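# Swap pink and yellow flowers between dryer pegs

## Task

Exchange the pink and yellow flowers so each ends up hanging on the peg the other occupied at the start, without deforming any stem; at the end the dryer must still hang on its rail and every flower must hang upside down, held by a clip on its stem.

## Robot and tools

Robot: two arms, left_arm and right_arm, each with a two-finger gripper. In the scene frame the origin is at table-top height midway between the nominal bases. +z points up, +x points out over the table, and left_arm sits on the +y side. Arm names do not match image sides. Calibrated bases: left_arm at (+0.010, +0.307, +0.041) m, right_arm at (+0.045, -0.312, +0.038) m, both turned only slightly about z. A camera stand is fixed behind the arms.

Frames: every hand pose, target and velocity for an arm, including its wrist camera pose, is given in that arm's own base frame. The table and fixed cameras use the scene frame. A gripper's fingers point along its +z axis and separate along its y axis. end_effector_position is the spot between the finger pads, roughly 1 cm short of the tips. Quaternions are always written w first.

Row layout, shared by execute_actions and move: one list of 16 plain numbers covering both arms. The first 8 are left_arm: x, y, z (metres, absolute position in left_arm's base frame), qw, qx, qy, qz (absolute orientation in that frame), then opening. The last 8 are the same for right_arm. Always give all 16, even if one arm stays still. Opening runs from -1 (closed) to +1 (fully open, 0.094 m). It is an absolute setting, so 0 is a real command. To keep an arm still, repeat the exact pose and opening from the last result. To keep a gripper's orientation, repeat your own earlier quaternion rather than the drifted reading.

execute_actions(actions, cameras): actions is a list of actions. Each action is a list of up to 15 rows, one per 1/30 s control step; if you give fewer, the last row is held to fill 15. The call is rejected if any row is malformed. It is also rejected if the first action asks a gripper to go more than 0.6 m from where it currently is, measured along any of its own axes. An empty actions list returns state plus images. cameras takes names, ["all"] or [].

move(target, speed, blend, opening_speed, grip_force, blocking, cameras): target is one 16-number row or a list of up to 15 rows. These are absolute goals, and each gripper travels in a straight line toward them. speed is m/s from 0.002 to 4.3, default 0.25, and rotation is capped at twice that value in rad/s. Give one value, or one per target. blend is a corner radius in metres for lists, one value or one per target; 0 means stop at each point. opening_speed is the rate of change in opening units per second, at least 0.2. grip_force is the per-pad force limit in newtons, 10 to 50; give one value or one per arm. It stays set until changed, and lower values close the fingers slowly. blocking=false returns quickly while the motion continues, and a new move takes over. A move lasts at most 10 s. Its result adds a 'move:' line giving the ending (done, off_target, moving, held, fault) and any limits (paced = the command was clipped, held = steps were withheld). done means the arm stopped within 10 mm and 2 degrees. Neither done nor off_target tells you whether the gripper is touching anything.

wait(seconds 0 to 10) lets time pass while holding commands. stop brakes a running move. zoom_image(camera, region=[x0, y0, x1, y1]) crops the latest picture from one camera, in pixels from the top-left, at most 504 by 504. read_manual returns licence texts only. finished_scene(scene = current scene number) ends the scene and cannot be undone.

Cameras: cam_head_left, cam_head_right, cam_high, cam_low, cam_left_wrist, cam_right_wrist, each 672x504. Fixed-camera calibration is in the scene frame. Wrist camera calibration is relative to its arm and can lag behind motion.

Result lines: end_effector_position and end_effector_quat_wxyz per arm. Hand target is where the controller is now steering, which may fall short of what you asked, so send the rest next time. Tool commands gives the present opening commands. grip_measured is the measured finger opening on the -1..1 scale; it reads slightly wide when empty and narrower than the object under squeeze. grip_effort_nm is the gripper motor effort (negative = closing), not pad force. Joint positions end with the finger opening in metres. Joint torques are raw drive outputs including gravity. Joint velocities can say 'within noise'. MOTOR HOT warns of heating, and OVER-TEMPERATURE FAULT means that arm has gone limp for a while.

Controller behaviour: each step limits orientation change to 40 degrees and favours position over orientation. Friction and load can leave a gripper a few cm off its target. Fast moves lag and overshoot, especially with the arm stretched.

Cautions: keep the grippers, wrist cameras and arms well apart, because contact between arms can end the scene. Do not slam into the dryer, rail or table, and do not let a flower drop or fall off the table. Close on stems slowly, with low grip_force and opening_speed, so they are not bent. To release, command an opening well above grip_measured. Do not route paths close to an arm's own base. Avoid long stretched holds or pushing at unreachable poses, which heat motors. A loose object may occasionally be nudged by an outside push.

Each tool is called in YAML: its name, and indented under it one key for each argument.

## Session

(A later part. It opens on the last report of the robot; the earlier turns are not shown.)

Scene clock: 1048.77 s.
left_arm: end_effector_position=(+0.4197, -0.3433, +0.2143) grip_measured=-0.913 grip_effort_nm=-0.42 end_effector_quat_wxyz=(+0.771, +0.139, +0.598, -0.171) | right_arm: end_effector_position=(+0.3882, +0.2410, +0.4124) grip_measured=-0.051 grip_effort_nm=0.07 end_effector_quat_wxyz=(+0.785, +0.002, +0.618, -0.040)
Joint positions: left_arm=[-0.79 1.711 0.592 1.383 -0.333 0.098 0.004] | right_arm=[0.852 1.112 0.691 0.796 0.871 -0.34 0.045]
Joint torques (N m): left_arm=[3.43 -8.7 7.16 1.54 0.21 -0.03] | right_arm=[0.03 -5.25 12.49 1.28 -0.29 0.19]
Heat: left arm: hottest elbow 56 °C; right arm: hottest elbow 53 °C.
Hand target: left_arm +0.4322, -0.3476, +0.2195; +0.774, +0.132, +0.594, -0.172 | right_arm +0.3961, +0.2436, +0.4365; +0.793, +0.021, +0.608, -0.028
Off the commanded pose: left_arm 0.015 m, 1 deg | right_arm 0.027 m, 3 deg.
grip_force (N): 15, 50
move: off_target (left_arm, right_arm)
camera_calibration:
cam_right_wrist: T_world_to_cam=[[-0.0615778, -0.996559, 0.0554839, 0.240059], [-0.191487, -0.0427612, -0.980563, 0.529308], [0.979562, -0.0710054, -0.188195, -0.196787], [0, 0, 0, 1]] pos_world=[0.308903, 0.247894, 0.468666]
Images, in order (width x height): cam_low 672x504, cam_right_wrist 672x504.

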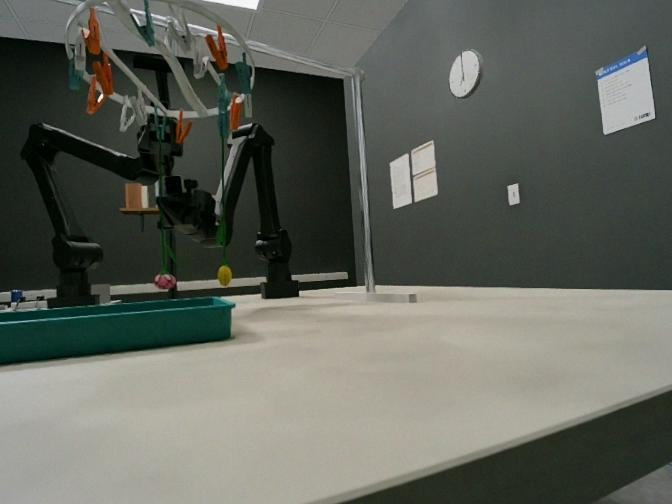

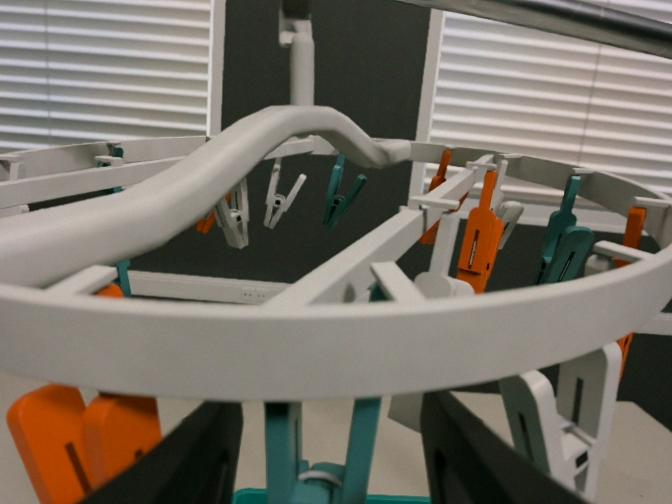

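move:
  target: [0.4327, -0.3480, 0.2195, 0.7746, 0.1318, 0.5944, -0.1717, -1.0, 0.3980, 0.2450, 0.426, 0.7929, 0.0212, 0.6084, -0.0277, -0.05]
  speed: 0.06
  cameras: ["cam_low", "cam_right_wrist"]

zoom_image:
  camera: "cam_right_wrist"
  region: [168, 252, 504, 504]

Scene clock: 1055.80 s.
left_arm: end_effector_position=(+0.4197, -0.3433, +0.2143) grip_measured=-0.913 grip_effort_nm=-0.42 end_effector_quat_wxyz=(+0.771, +0.139, +0.598, -0.171) | right_arm: end_effector_position=(+0.3911, +0.2441, +0.4068) grip_measured=-0.051 grip_effort_nm=0.07 end_effector_quat_wxyz=(+0.784, +0.000, +0.620, -0.041)
Joint positions: left_arm=[-0.79 1.711 0.592 1.383 -0.333 0.098 0.004] | right_arm=[0.852 1.129 0.691 0.806 0.87 -0.338 0.045]
Joint torques (N m): left_arm=[3.43 -8.64 7.15 1.52 0.2 -0.02] | right_arm=[-0.32 -5.54 11.12 2.18 -0.26 0.19]
Heat: left arm: hottest elbow 56 °C; right arm: hottest elbow 54 °C.
Hand target: left_arm +0.4322, -0.3476, +0.2195; +0.774, +0.132, +0.594, -0.172 | right_arm +0.3971, +0.2445, +0.4258; +0.793, +0.021, +0.608, -0.028
Off the commanded pose: left_arm 0.015 m, 1 deg | right_arm 0.020 m, 3 deg.
grip_force (N): 15, 50
move: off_target (left_arm, right_arm)
camera_calibration:
cam_right_wrist: T_world_to_cam=[[-0.0605417, -0.996354, 0.0601198, 0.241405], [-0.196333, -0.0471672, -0.979402, 0.527031], [0.978666, -0.0710982, -0.192761, -0.198143], [0, 0, 0, 1]] pos_world=[0.312005, 0.251296, 0.463468]
Images, in order (width x height): cam_low 672x504, cam_right_wrist 672x504.

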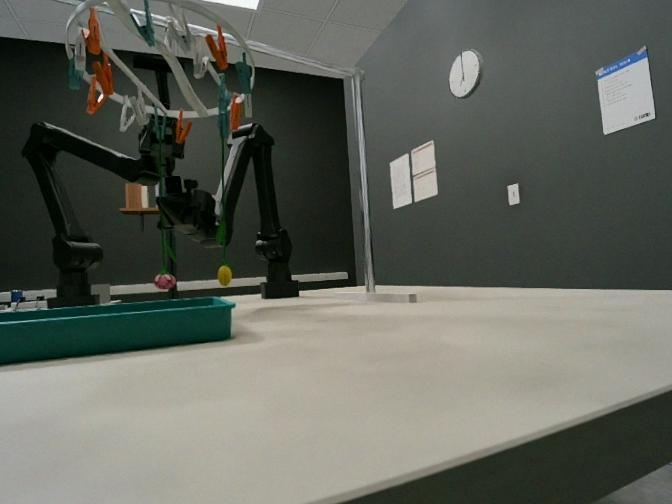

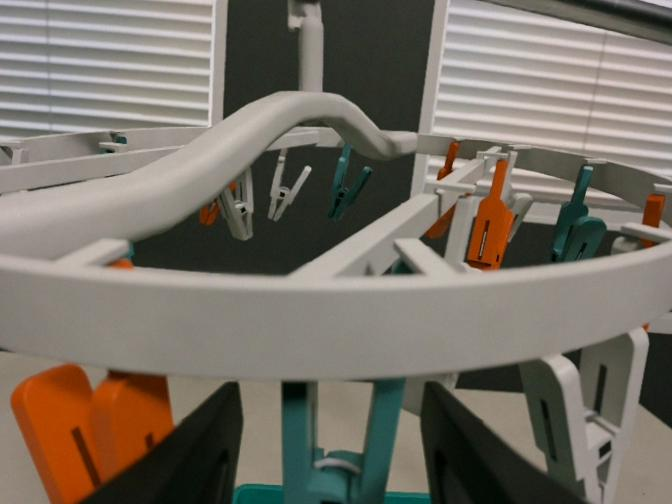

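Scaled by 1.500 from the camera's 672x504 image, which has a finer 960x720 frame.

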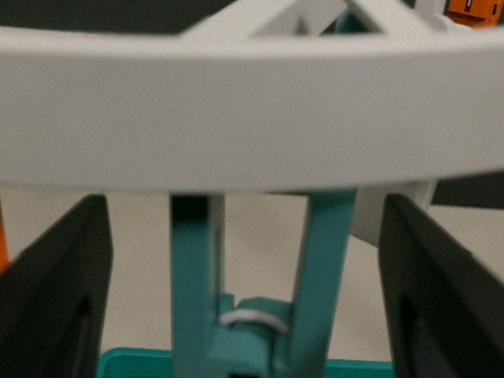

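move:
  target: [0.4327, -0.3480, 0.2195, 0.7746, 0.1318, 0.5944, -0.1717, -1.0, 0.3980, 0.2440, 0.426, 0.7929, 0.0212, 0.6084, -0.0277, -0.64]
  speed: 0.06
  opening_speed: 0.5
  cameras: ["cam_low", "cam_right_wrist"]

zoom_image:
  camera: "cam_right_wrist"
  region: [168, 252, 504, 504]

zoom_image:
  camera: "cam_low"
  region: [130, 90, 190, 150]

Scene clock: 1064.03 s.
left_arm: end_effector_position=(+0.4197, -0.3434, +0.2139) grip_measured=-0.913 grip_effort_nm=-0.42 end_effector_quat_wxyz=(+0.771, +0.139, +0.598, -0.171) | right_arm: end_effector_position=(+0.3916, +0.2437, +0.4068) grip_measured=-0.570 grip_effort_nm=-0.96 end_effector_quat_wxyz=(+0.784, +0.001, +0.620, -0.040)
Joint positions: left_arm=[-0.79 1.712 0.592 1.383 -0.333 0.098 0.004] | right_arm=[0.85 1.129 0.691 0.806 0.868 -0.336 0.02]
Joint torques (N m): left_arm=[3.37 -8.76 7.15 1.57 0.2 -0.02] | right_arm=[-0.32 -5.6 11.03 2.19 -0.26 0.18]
Heat: left arm: hottest elbow 56 °C; right arm: hottest elbow 54 °C.
Hand target: left_arm +0.4321, -0.3476, +0.2195; +0.775, +0.132, +0.594, -0.172 | right_arm +0.3972, +0.2435, +0.4258; +0.793, +0.021, +0.608, -0.028
Off the commanded pose: left_arm 0.015 m, 1 deg | right_arm 0.020 m, 3 deg.
grip_force (N): 15, 50
move: off_target (left_arm, right_arm)
camera_calibration:
cam_right_wrist: T_world_to_cam=[[-0.0601973, -0.996478, 0.0583705, 0.241566], [-0.195758, -0.0455557, -0.979594, 0.526585], [0.978803, -0.0703954, -0.192326, -0.198999], [0, 0, 0, 1]] pos_world=[0.312405, 0.250696, 0.463466]
Images, in order (width x height): cam_low 672x504, cam_right_wrist 672x504.

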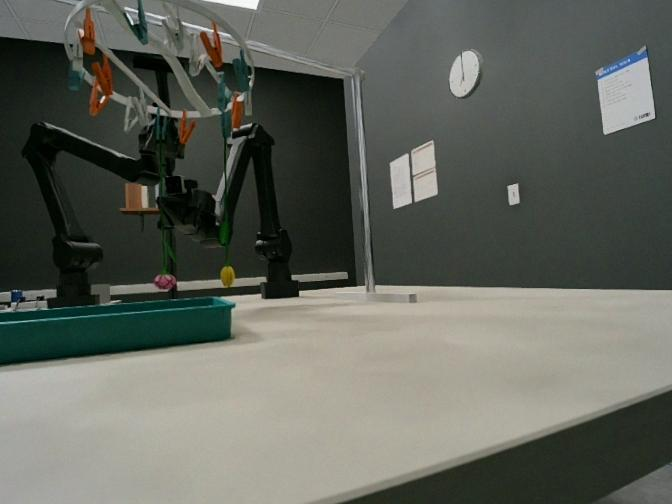

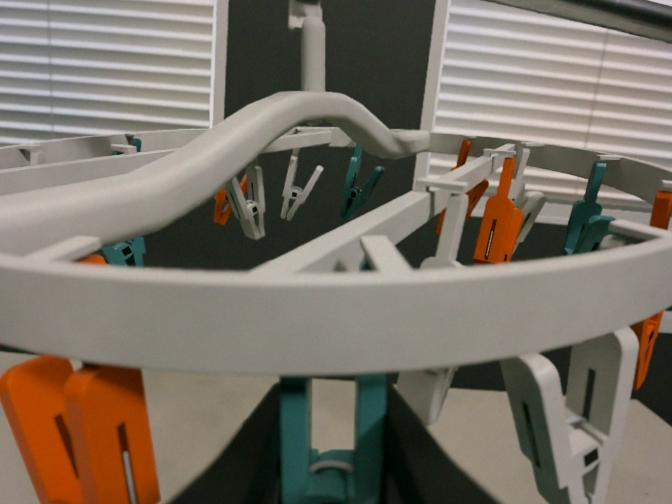

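Scaled by 1.500 from the camera's 672x504 image, which has a finer 960x720 frame.

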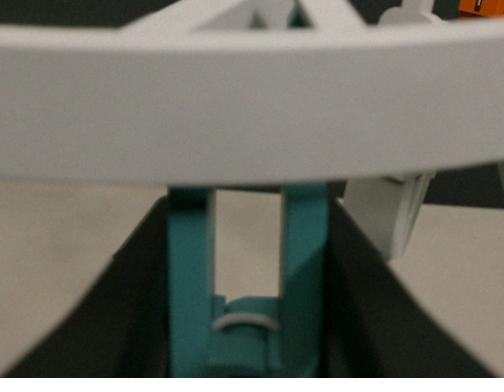

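Scaled by 8.400 from the camera's 672x504 image, which has a finer 960x720 frame.

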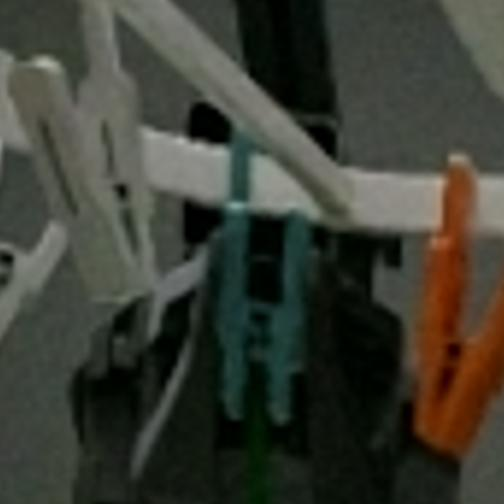

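move:
  target: [0.4327, -0.3480, 0.1800, 0.7746, 0.1318, 0.5944, -0.1717, -1.0, 0.3980, 0.2440, 0.426, 0.7929, 0.0212, 0.6084, -0.0277, -0.64]
  speed: 0.08
  cameras: ["cam_low", "cam_left_wrist"]

zoom_image:
  camera: "cam_low"
  region: [100, 80, 260, 320]

Scene clock: 1069.33 s.
left_arm: end_effector_position=(+0.4222, -0.3459, +0.1692) grip_measured=-0.913 grip_effort_nm=-0.42 end_effector_quat_wxyz=(+0.763, +0.145, +0.608, -0.166) | right_arm: end_effector_position=(+0.3916, +0.2437, +0.4068) grip_measured=-0.573 grip_effort_nm=-1.03 end_effector_quat_wxyz=(+0.784, +0.001, +0.620, -0.040)
Joint positions: left_arm=[-0.79 1.845 0.596 1.482 -0.333 0.098 0.004] | right_arm=[0.85 1.129 0.691 0.806 0.868 -0.336 0.02]
Joint torques (N m): left_arm=[3.43 -9.58 5.83 2.92 0.2 -0.02] | right_arm=[-0.15 -5.77 11.06 2.19 -0.25 0.18]
Heat: left arm: hottest elbow 55 °C; right arm: hottest elbow 54 °C.
Hand target: left_arm +0.4322, -0.3476, +0.1799; +0.774, +0.132, +0.594, -0.172 | right_arm +0.3972, +0.2435, +0.4258; +0.793, +0.021, +0.608, -0.028
Off the commanded pose: left_arm 0.015 m, 3 deg | right_arm 0.020 m, 3 deg.
grip_force (N): 15, 50
move: off_target (left_arm, right_arm)
camera_calibration:
cam_left_wrist: T_world_to_cam=[[-0.422021, -0.905996, -0.0326943, -0.129738], [-0.178983, 0.118617, -0.976676, 0.319693], [0.888743, -0.406326, -0.212217, -0.387552], [0, 0, 0, 1]] pos_world=[0.346902, -0.312936, 0.225749]
Images, in order (width x height): cam_low 672x504, cam_left_wrist 672x504.

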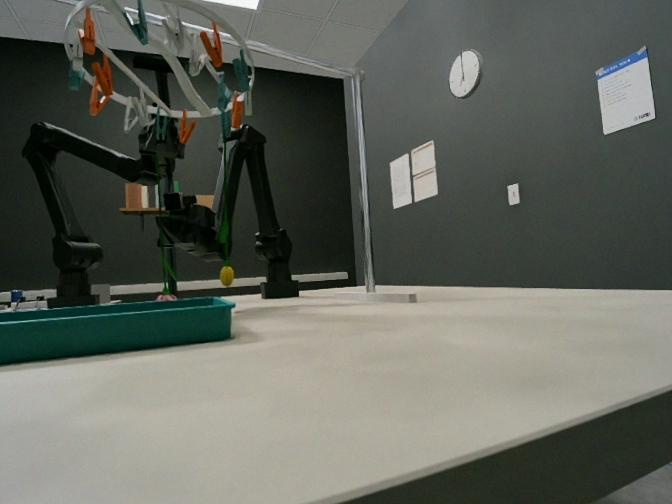

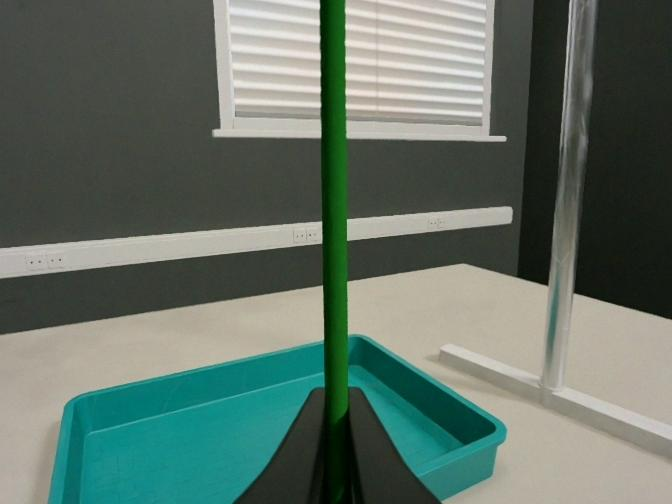

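Scaled by 2.100 from the camera's 672x504 image, which has a finer 960x720 frame.

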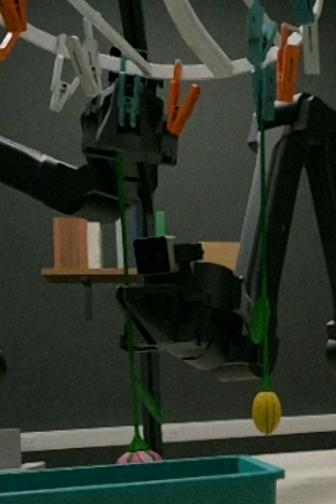

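move:
  target:
    - [0.4327, -0.3480, 0.1800, 0.7746, 0.1318, 0.5944, -0.1717, -1.0, 0.3980, 0.2440, 0.426, 0.7929, 0.0212, 0.6084, -0.0277, -0.05]
    - [0.4327, -0.3480, 0.195, 0.7746, 0.1318, 0.5944, -0.1717, -1.0, 0.3085, 0.2534, 0.428, 0.7929, 0.0212, 0.6084, -0.0277, -0.05]
    - [0.4327, -0.3480, 0.195, 0.7746, 0.1318, 0.5944, -0.1717, -1.0, 0.295, 0.165, 0.43, 0.7800, -0.1073, 0.5985, 0.1398, -0.05]
    - [0.4327, -0.3480, 0.195, 0.7746, 0.1318, 0.5944, -0.1717, -1.0, 0.358, 0.090, 0.437, 0.7400, -0.2196, 0.5678, 0.2863, -0.05]
  speed: [0.1, 0.12, 0.2, 0.2]
  blend: [0.0, 0.02, 0.03, 0.0]
  opening_speed: 0.8
  cameras: ["cam_low", "cam_left_wrist", "cam_right_wrist", "cam_head_right"]

zoom_image:
  camera: "cam_right_wrist"
  region: [200, 150, 500, 375]

Scene clock: 1081.63 s.
left_arm: end_effector_position=(+0.4223, -0.3460, +0.1754) grip_measured=-0.913 grip_effort_nm=-0.42 end_effector_quat_wxyz=(+0.763, +0.145, +0.607, -0.166) | right_arm: end_effector_position=(+0.3527, +0.0933, +0.4012) grip_measured=-0.051 grip_effort_nm=0.07 end_effector_quat_wxyz=(+0.722, -0.214, +0.590, +0.293)
Joint positions: left_arm=[-0.79 1.826 0.596 1.466 -0.333 0.098 0.004] | right_arm=[-0.088 0.734 0.488 0.556 -0.797 0.262 0.045]
Joint torques (N m): left_arm=[3.43 -11.87 5.86 1.58 0.19 -0.02] | right_arm=[-0.09 0.26 13.35 2.29 0.06 0.17]
Heat: left arm: hottest elbow 56 °C; right arm: hottest elbow 54 °C.
Hand target: left_arm +0.4320, -0.3475, +0.1953; +0.775, +0.132, +0.594, -0.172 | right_arm +0.3558, +0.0898, +0.4359; +0.740, -0.220, +0.568, +0.286
Off the commanded pose: left_arm 0.022 m, 3 deg | right_arm 0.036 m, 3 deg.
grip_force (N): 15, 50
move: off_target (left_arm, right_arm)
camera_calibration:
cam_left_wrist: T_world_to_cam=[[-0.421997, -0.906043, -0.0317051, -0.12984], [-0.177226, 0.11674, -0.977222, 0.324364], [0.889106, -0.406766, -0.209838, -0.387028], [0, 0, 0, 1]] pos_world=[0.346802, -0.312936, 0.231646]
cam_right_wrist: T_world_to_cam=[[0.677809, -0.734779, -0.0259936, -0.161091], [-0.172975, -0.125003, -0.976961, 0.505024], [0.714601, 0.666689, -0.211827, -0.140437], [0, 0, 0, 1]] pos_world=[0.296903, 0.0383914, 0.459454]
Images, in order (width x height): cam_head_right 672x504, cam_low 672x504, cam_left_wrist 672x504, cam_right_wrist 672x504.

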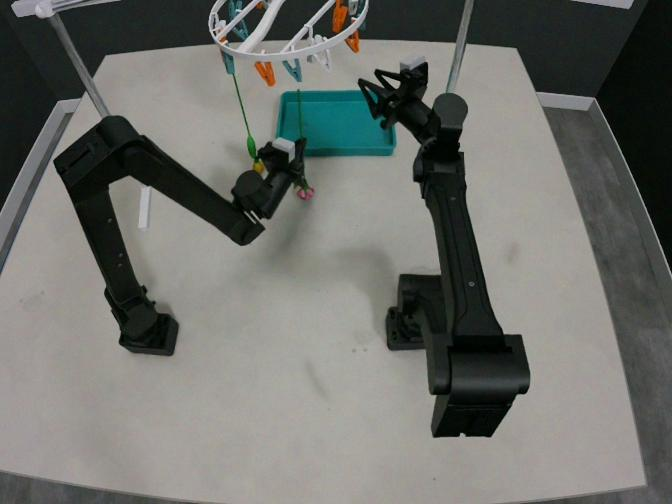

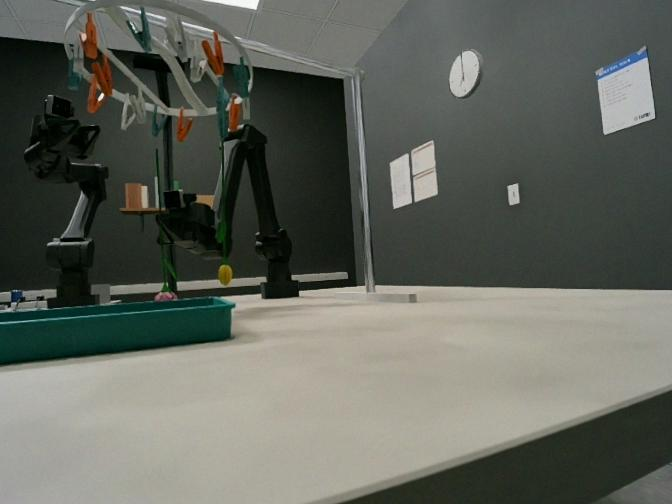

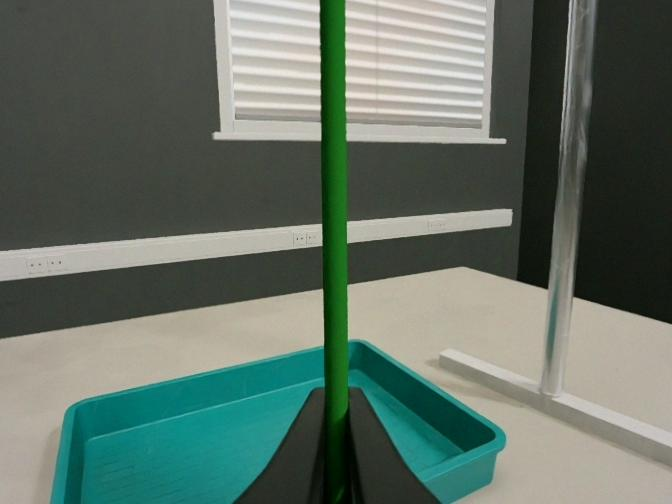

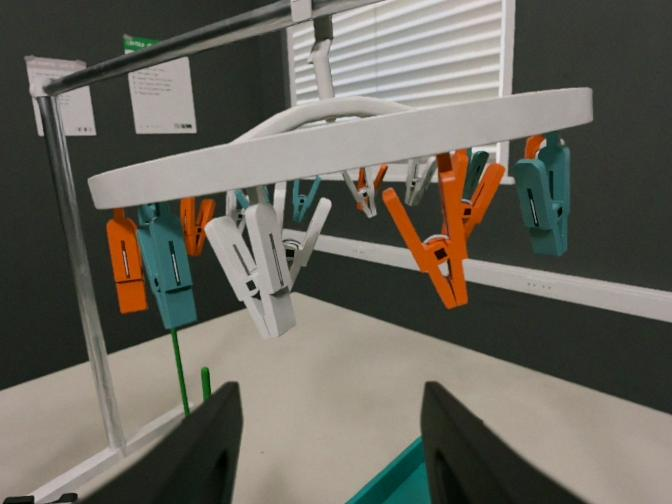

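Scaled by 1.680 from the camera's 672x504 image, which has a finer 960x720 frame.

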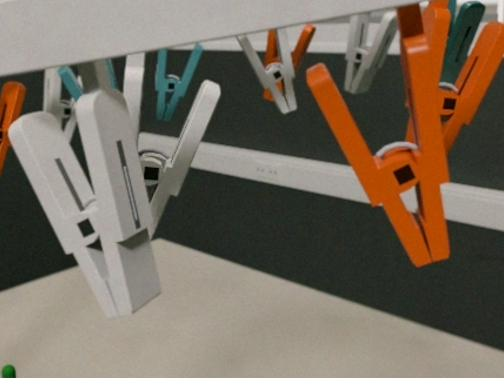

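move:
  target: [0.437, -0.395, 0.197, 0.7746, 0.1318, 0.5944, -0.1717, -1.0, 0.424, 0.0985, 0.470, 0.7400, -0.2196, 0.5678, 0.2863, -0.05]
  speed: 0.12
  cameras: ["cam_low", "cam_right_wrist"]

zoom_image:
  camera: "cam_right_wrist"
  region: [168, 202, 568, 502]

Scene clock: 1094.93 s.
left_arm: end_effector_position=(+0.4317, -0.3825, +0.1924) grip_measured=-0.913 grip_effort_nm=-0.42 end_effector_quat_wxyz=(+0.771, +0.131, +0.600, -0.171) | right_arm: end_effector_position=(+0.4183, +0.0940, +0.4370) grip_measured=-0.051 grip_effort_nm=0.08 end_effector_quat_wxyz=(+0.723, -0.205, +0.591, +0.293)
Joint positions: left_arm=[-0.841 1.84 0.697 1.413 -0.395 0.103 0.004] | right_arm=[-0.06 0.933 0.674 0.563 -0.756 0.263 0.045]
Joint torques (N m): left_arm=[2.02 -10.23 6.93 1.57 -0.01 0.18] | right_arm=[1.32 -2.84 13.18 2.11 0.23 -0.04]
Heat: left arm: hottest elbow 55 °C; right arm: hottest elbow 57 °C.
Hand target: left_arm +0.4366, -0.3946, +0.1971; +0.775, +0.132, +0.594, -0.172 | right_arm +0.4217, +0.0979, +0.4691; +0.740, -0.219, +0.568, +0.286
Off the commanded pose: left_arm 0.014 m, 1 deg | right_arm 0.034 m, 4 deg.
grip_force (N): 15, 50
move: off_target (left_arm, right_arm)
camera_calibration:
cam_right_wrist: T_world_to_cam=[[0.669274, -0.741919, -0.0403585, -0.193602], [-0.180595, -0.109743, -0.977416, 0.553244], [0.720734, 0.661448, -0.207435, -0.184136], [0, 0, 0, 1]] pos_world=[0.362199, 0.0388747, 0.49474]
Images, in order (width x height): cam_low 672x504, cam_right_wrist 672x504.

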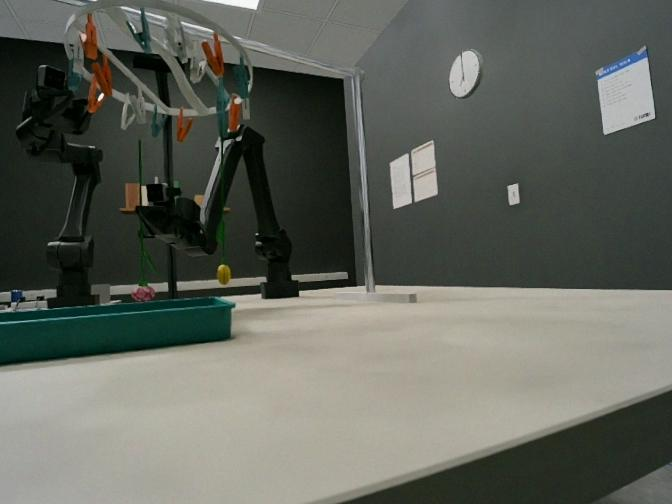

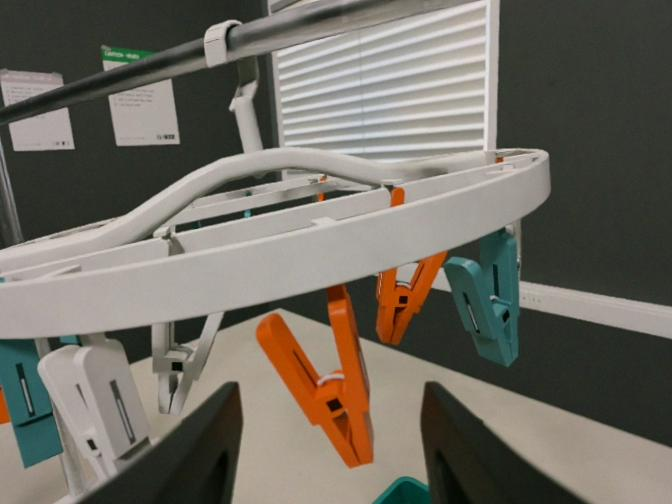

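Scaled by 1.260 from the camera's 672x504 image, which has a finer 960x720 frame.

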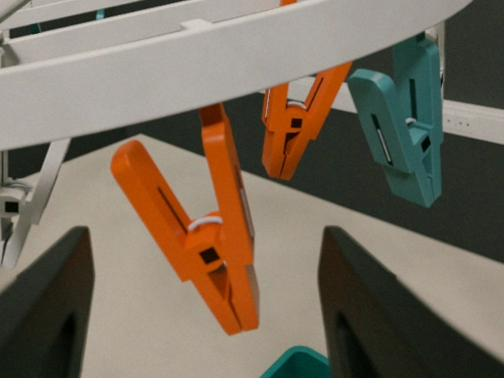

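move:
  target: [0.437, -0.395, 0.197, 0.7746, 0.1318, 0.5944, -0.1717, -1.0, 0.4560, 0.1293, 0.465, 0.7400, -0.2196, 0.5678, 0.2863, -0.05]
  speed: 0.08
  cameras: ["cam_low", "cam_right_wrist"]

zoom_image:
  camera: "cam_right_wrist"
  region: [168, 252, 504, 504]

Scene clock: 1103.70 s.
left_arm: end_effector_position=(+0.4318, -0.3825, +0.1924) grip_measured=-0.913 grip_effort_nm=-0.42 end_effector_quat_wxyz=(+0.771, +0.131, +0.600, -0.170) | right_arm: end_effector_position=(+0.4498, +0.1242, +0.4311) grip_measured=-0.051 grip_effort_nm=0.07 end_effector_quat_wxyz=(+0.719, -0.204, +0.595, +0.295)
Joint positions: left_arm=[-0.841 1.84 0.697 1.413 -0.395 0.103 0.004] | right_arm=[0.039 1.034 0.726 0.576 -0.663 0.228 0.045]
Joint torques (N m): left_arm=[1.96 -10.17 6.93 1.55 0 0.17] | right_arm=[1.44 -4.66 13.18 2.44 0.2 -0.13]
Heat: left arm: hottest elbow 56 °C; right arm: hottest elbow 58 °C.
Hand target: left_arm +0.4366, -0.3946, +0.1971; +0.775, +0.132, +0.594, -0.172 | right_arm +0.4535, +0.1286, +0.4642; +0.740, -0.219, +0.568, +0.286
Off the commanded pose: left_arm 0.014 m, 1 deg | right_arm 0.035 m, 4 deg.
grip_force (N): 15, 50
move: off_target (left_arm, right_arm)
camera_calibration:
cam_right_wrist: T_world_to_cam=[[0.670488, -0.740333, -0.0485031, -0.189778], [-0.191521, -0.109552, -0.975355, 0.560464], [0.716774, 0.663254, -0.215242, -0.223107], [0, 0, 0, 1]] pos_world=[0.394501, 0.0688777, 0.489424]
Images, in order (width x height): cam_low 672x504, cam_right_wrist 672x504.

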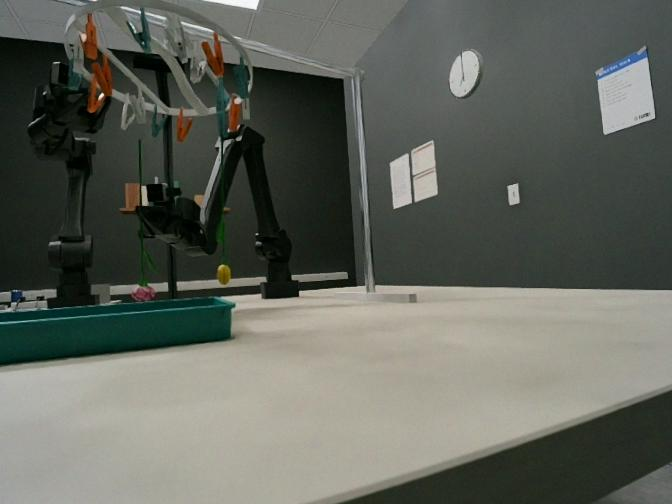

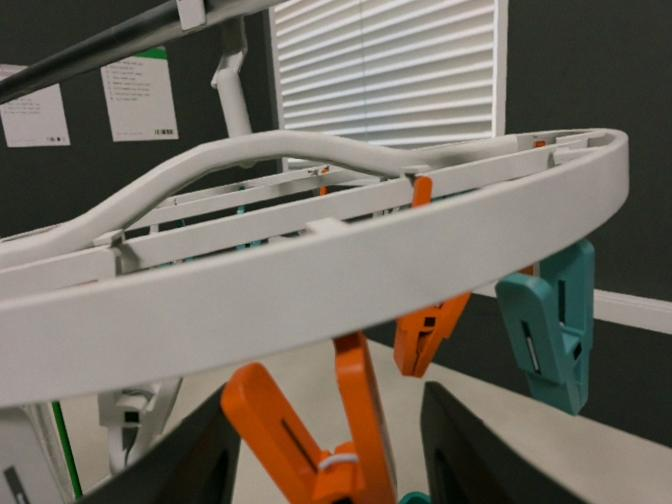

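Scaled by 1.500 from the camera's 672x504 image, which has a finer 960x720 frame.

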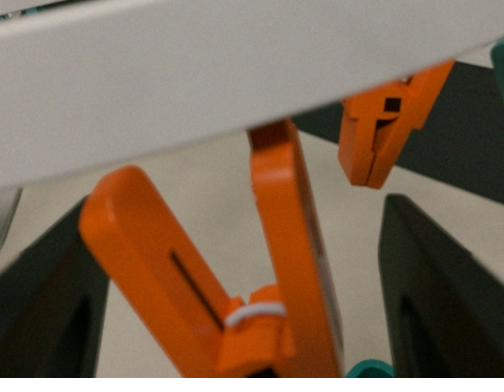

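move:
  target: [0.437, -0.395, 0.197, 0.7746, 0.1318, 0.5944, -0.1717, -1.0, 0.4560, 0.1293, 0.465, 0.7400, -0.2196, 0.5678, 0.2863, -0.64]
  speed: 0.08
  opening_speed: 0.5
  cameras: ["cam_low", "cam_right_wrist", "cam_head_right", "cam_high"]

zoom_image:
  camera: "cam_right_wrist"
  region: [168, 252, 504, 504]

zoom_image:
  camera: "cam_low"
  region: [70, 60, 170, 160]

zoom_image:
  camera: "cam_head_right"
  region: [290, 20, 390, 140]

zoom_image:
  camera: "cam_high"
  region: [210, 170, 320, 300]

Scene clock: 1112.13 s.
left_arm: end_effector_position=(+0.4318, -0.3825, +0.1924) grip_measured=-0.913 grip_effort_nm=-0.42 end_effector_quat_wxyz=(+0.771, +0.131, +0.600, -0.170) | right_arm: end_effector_position=(+0.4498, +0.1241, +0.4311) grip_measured=-0.565 grip_effort_nm=-0.96 end_effector_quat_wxyz=(+0.720, -0.204, +0.595, +0.295)
Joint positions: left_arm=[-0.841 1.84 0.697 1.413 -0.395 0.103 0.004] | right_arm=[0.039 1.034 0.726 0.576 -0.662 0.226 0.02]
Joint torques (N m): left_arm=[1.96 -10.17 6.94 1.57 0 0.17] | right_arm=[1.44 -4.66 13.2 2.43 0.15 -0.12]
Heat: left arm: hottest elbow 56 °C; right arm: hottest elbow 57 °C.
Hand target: left_arm +0.4366, -0.3946, +0.1971; +0.775, +0.132, +0.594, -0.172 | right_arm +0.4536, +0.1286, +0.4642; +0.740, -0.219, +0.568, +0.286
Off the commanded pose: left_arm 0.014 m, 1 deg | right_arm 0.035 m, 4 deg.
grip_force (N): 15, 50
move: off_target (left_arm, right_arm)
camera_calibration:
cam_right_wrist: T_world_to_cam=[[0.669831, -0.740992, -0.0475092, -0.18996], [-0.190894, -0.110022, -0.975425, 0.560284], [0.717555, 0.66244, -0.215147, -0.223404], [0, 0, 0, 1]] pos_world=[0.394501, 0.0688765, 0.489426]
Images, in order (width x height): cam_head_right 672x504, cam_high 672x504, cam_low 672x504, cam_right_wrist 672x504.

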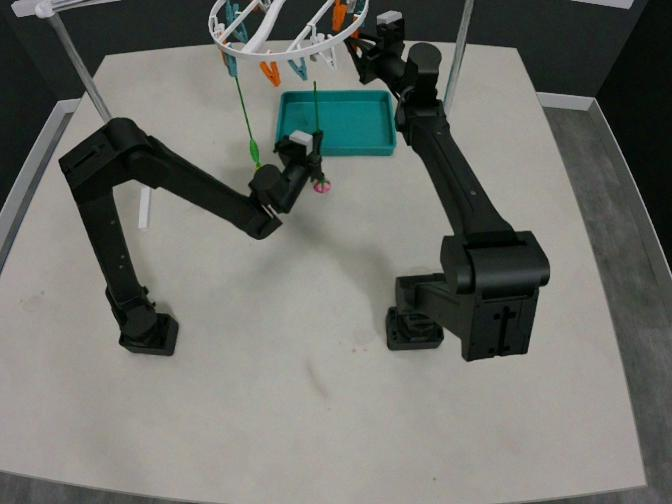

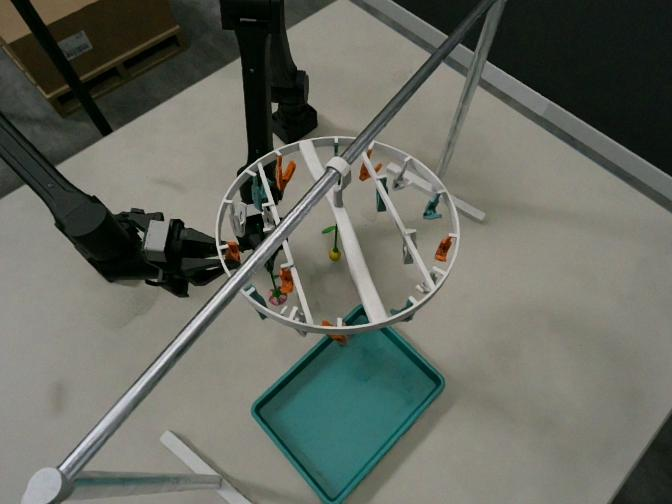

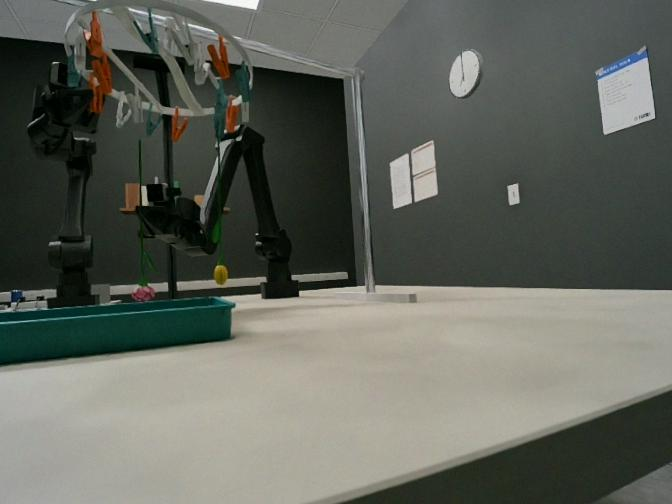

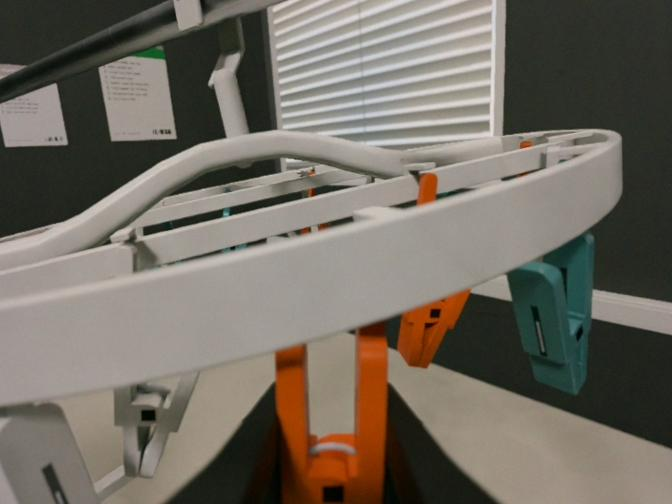

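Scaled by 1.500 from the camera's 672x504 image, which has a finer 960x720 frame.

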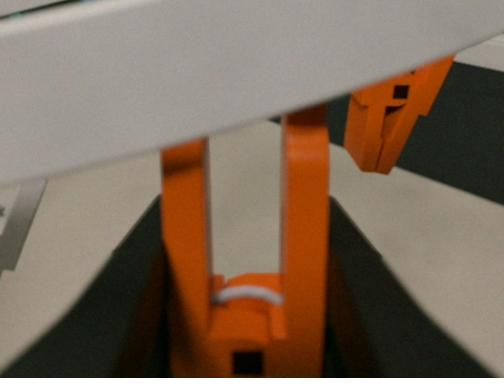

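Scaled by 5.040 from the camera's 672x504 image, which has a finer 960x720 frame.

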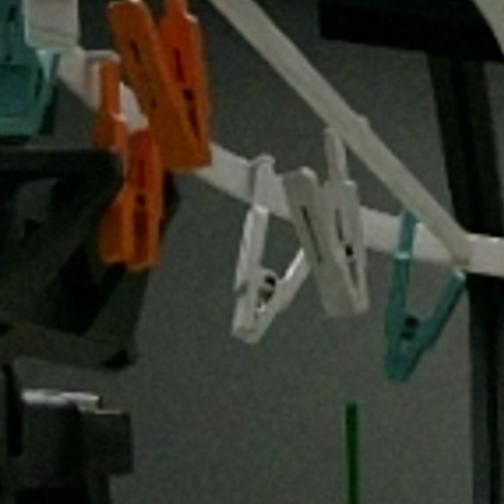

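Scaled by 4.200 from the camera's 672x504 image, which has a finer 960x720 frame.

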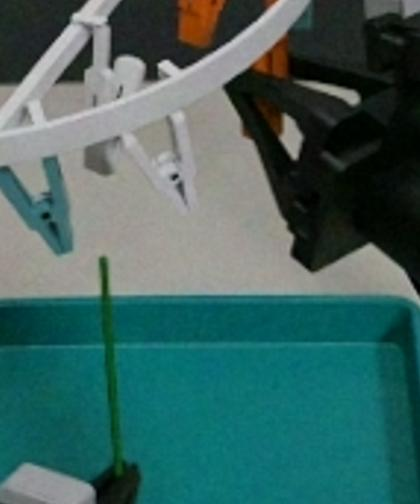

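Scaled by 3.877 from the camera's 672x504 image, which has a finer 960x720 frame.

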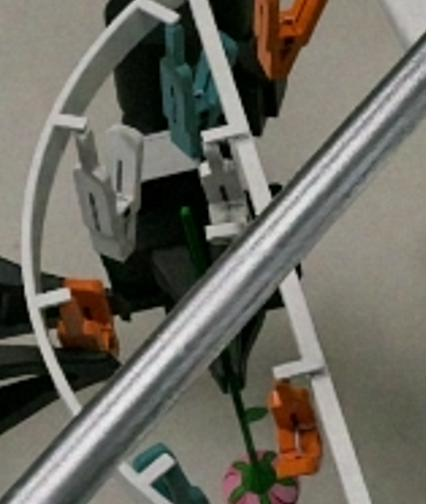

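zoom_image:
  camera: "cam_high"
  region: [210, 225, 270, 285]

zoom_image:
  camera: "cam_head_right"
  region: [330, 10, 390, 70]

Scaled by 8.400 from the camera's 672x504 image, which has a finer 960x720 frame.

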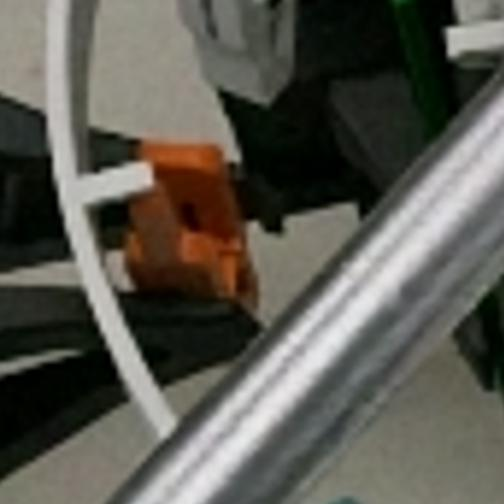

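Scaled by 8.400 from the camera's 672x504 image, which has a finer 960x720 frame.

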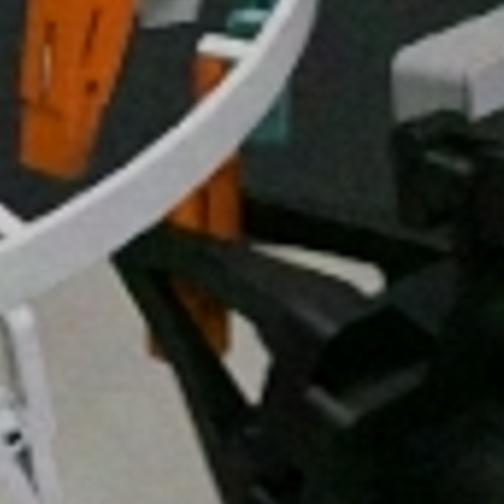

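move:
  target: [0.4885, -0.4680, 0.198, 0.7746, 0.1318, 0.5944, -0.1717, -1.0, 0.4560, 0.1293, 0.465, 0.7400, -0.2196, 0.5678, 0.2863, -0.64]
  speed: 0.1
  cameras: ["cam_low", "cam_head_right", "cam_high"]

zoom_image:
  camera: "cam_low"
  region: [70, 80, 130, 140]

zoom_image:
  camera: "cam_head_right"
  region: [330, 10, 390, 90]

zoom_image:
  camera: "cam_high"
  region: [210, 225, 290, 305]

Scene clock: 1147.37 s.
left_arm: end_effector_position=(+0.4842, -0.4527, +0.1915) grip_measured=-0.913 grip_effort_nm=-0.42 end_effector_quat_wxyz=(+0.770, +0.131, +0.601, -0.169) | right_arm: end_effector_position=(+0.4498, +0.1241, +0.4311) grip_measured=-0.568 grip_effort_nm=-1.03 end_effector_quat_wxyz=(+0.720, -0.204, +0.595, +0.295)
Joint positions: left_arm=[-0.857 1.968 0.958 1.278 -0.413 0.109 0.004] | right_arm=[0.039 1.034 0.726 0.576 -0.662 0.226 0.02]
Joint torques (N m): left_arm=[1.73 -12.63 8.24 1.61 -0.01 0.16] | right_arm=[1.32 -4.66 13.16 2.47 0.16 -0.11]
Heat: left arm: hottest elbow 56 °C; right arm: hottest elbow 55 °C.
Hand target: left_arm +0.4877, -0.4674, +0.1981; +0.774, +0.132, +0.594, -0.172 | right_arm +0.4536, +0.1286, +0.4642; +0.740, -0.219, +0.568, +0.286
Off the commanded pose: left_arm 0.017 m, 1 deg | right_arm 0.035 m, 4 deg.
grip_force (N): 15, 50
move: off_target (left_arm, right_arm)
Images, in order (width x height): cam_head_right 672x504, cam_high 672x504, cam_low 672x504.

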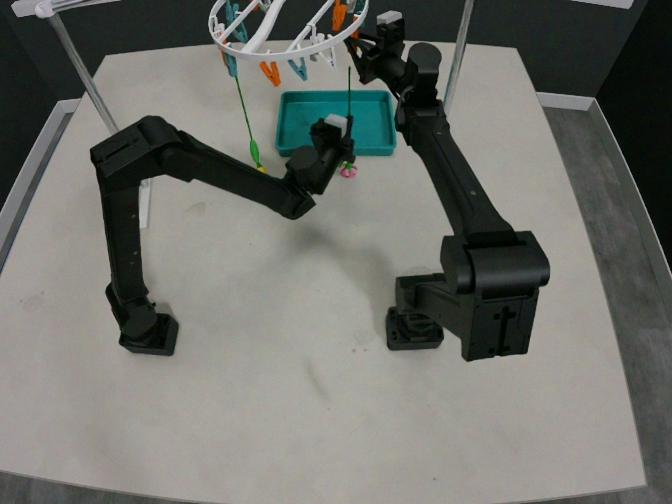

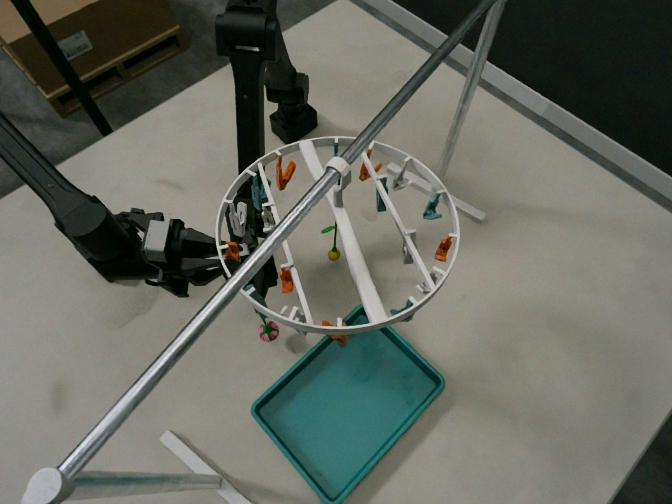

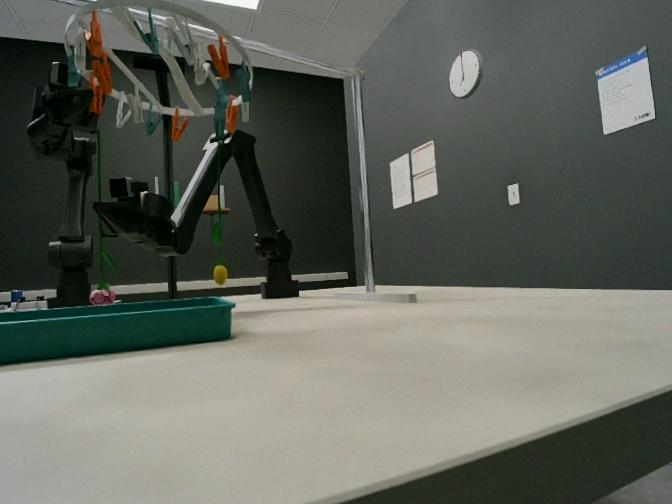

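Scaled by 8.400 from the camera's 672x504 image, which has a finer 960x720 frame.

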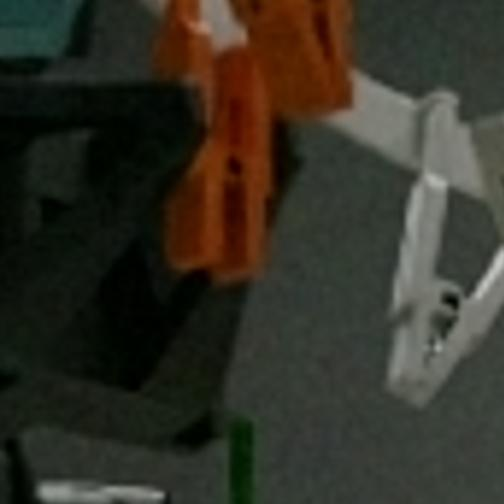

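Scaled by 6.300 from the camera's 672x504 image, which has a finer 960x720 frame.

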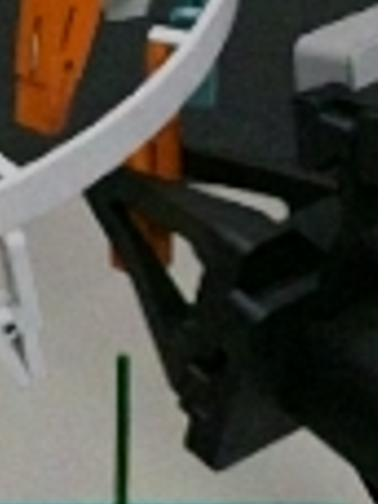

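Scaled by 6.300 from the camera's 672x504 image, which has a finer 960x720 frame.

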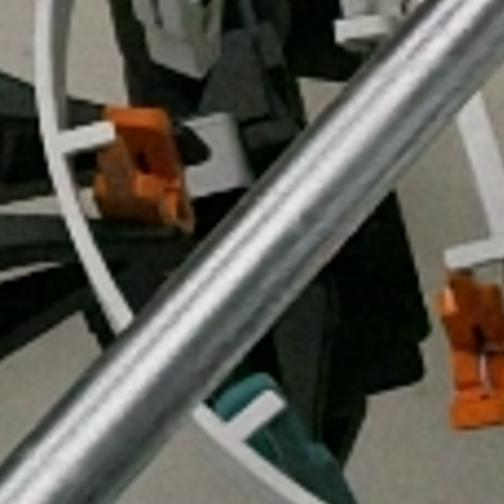

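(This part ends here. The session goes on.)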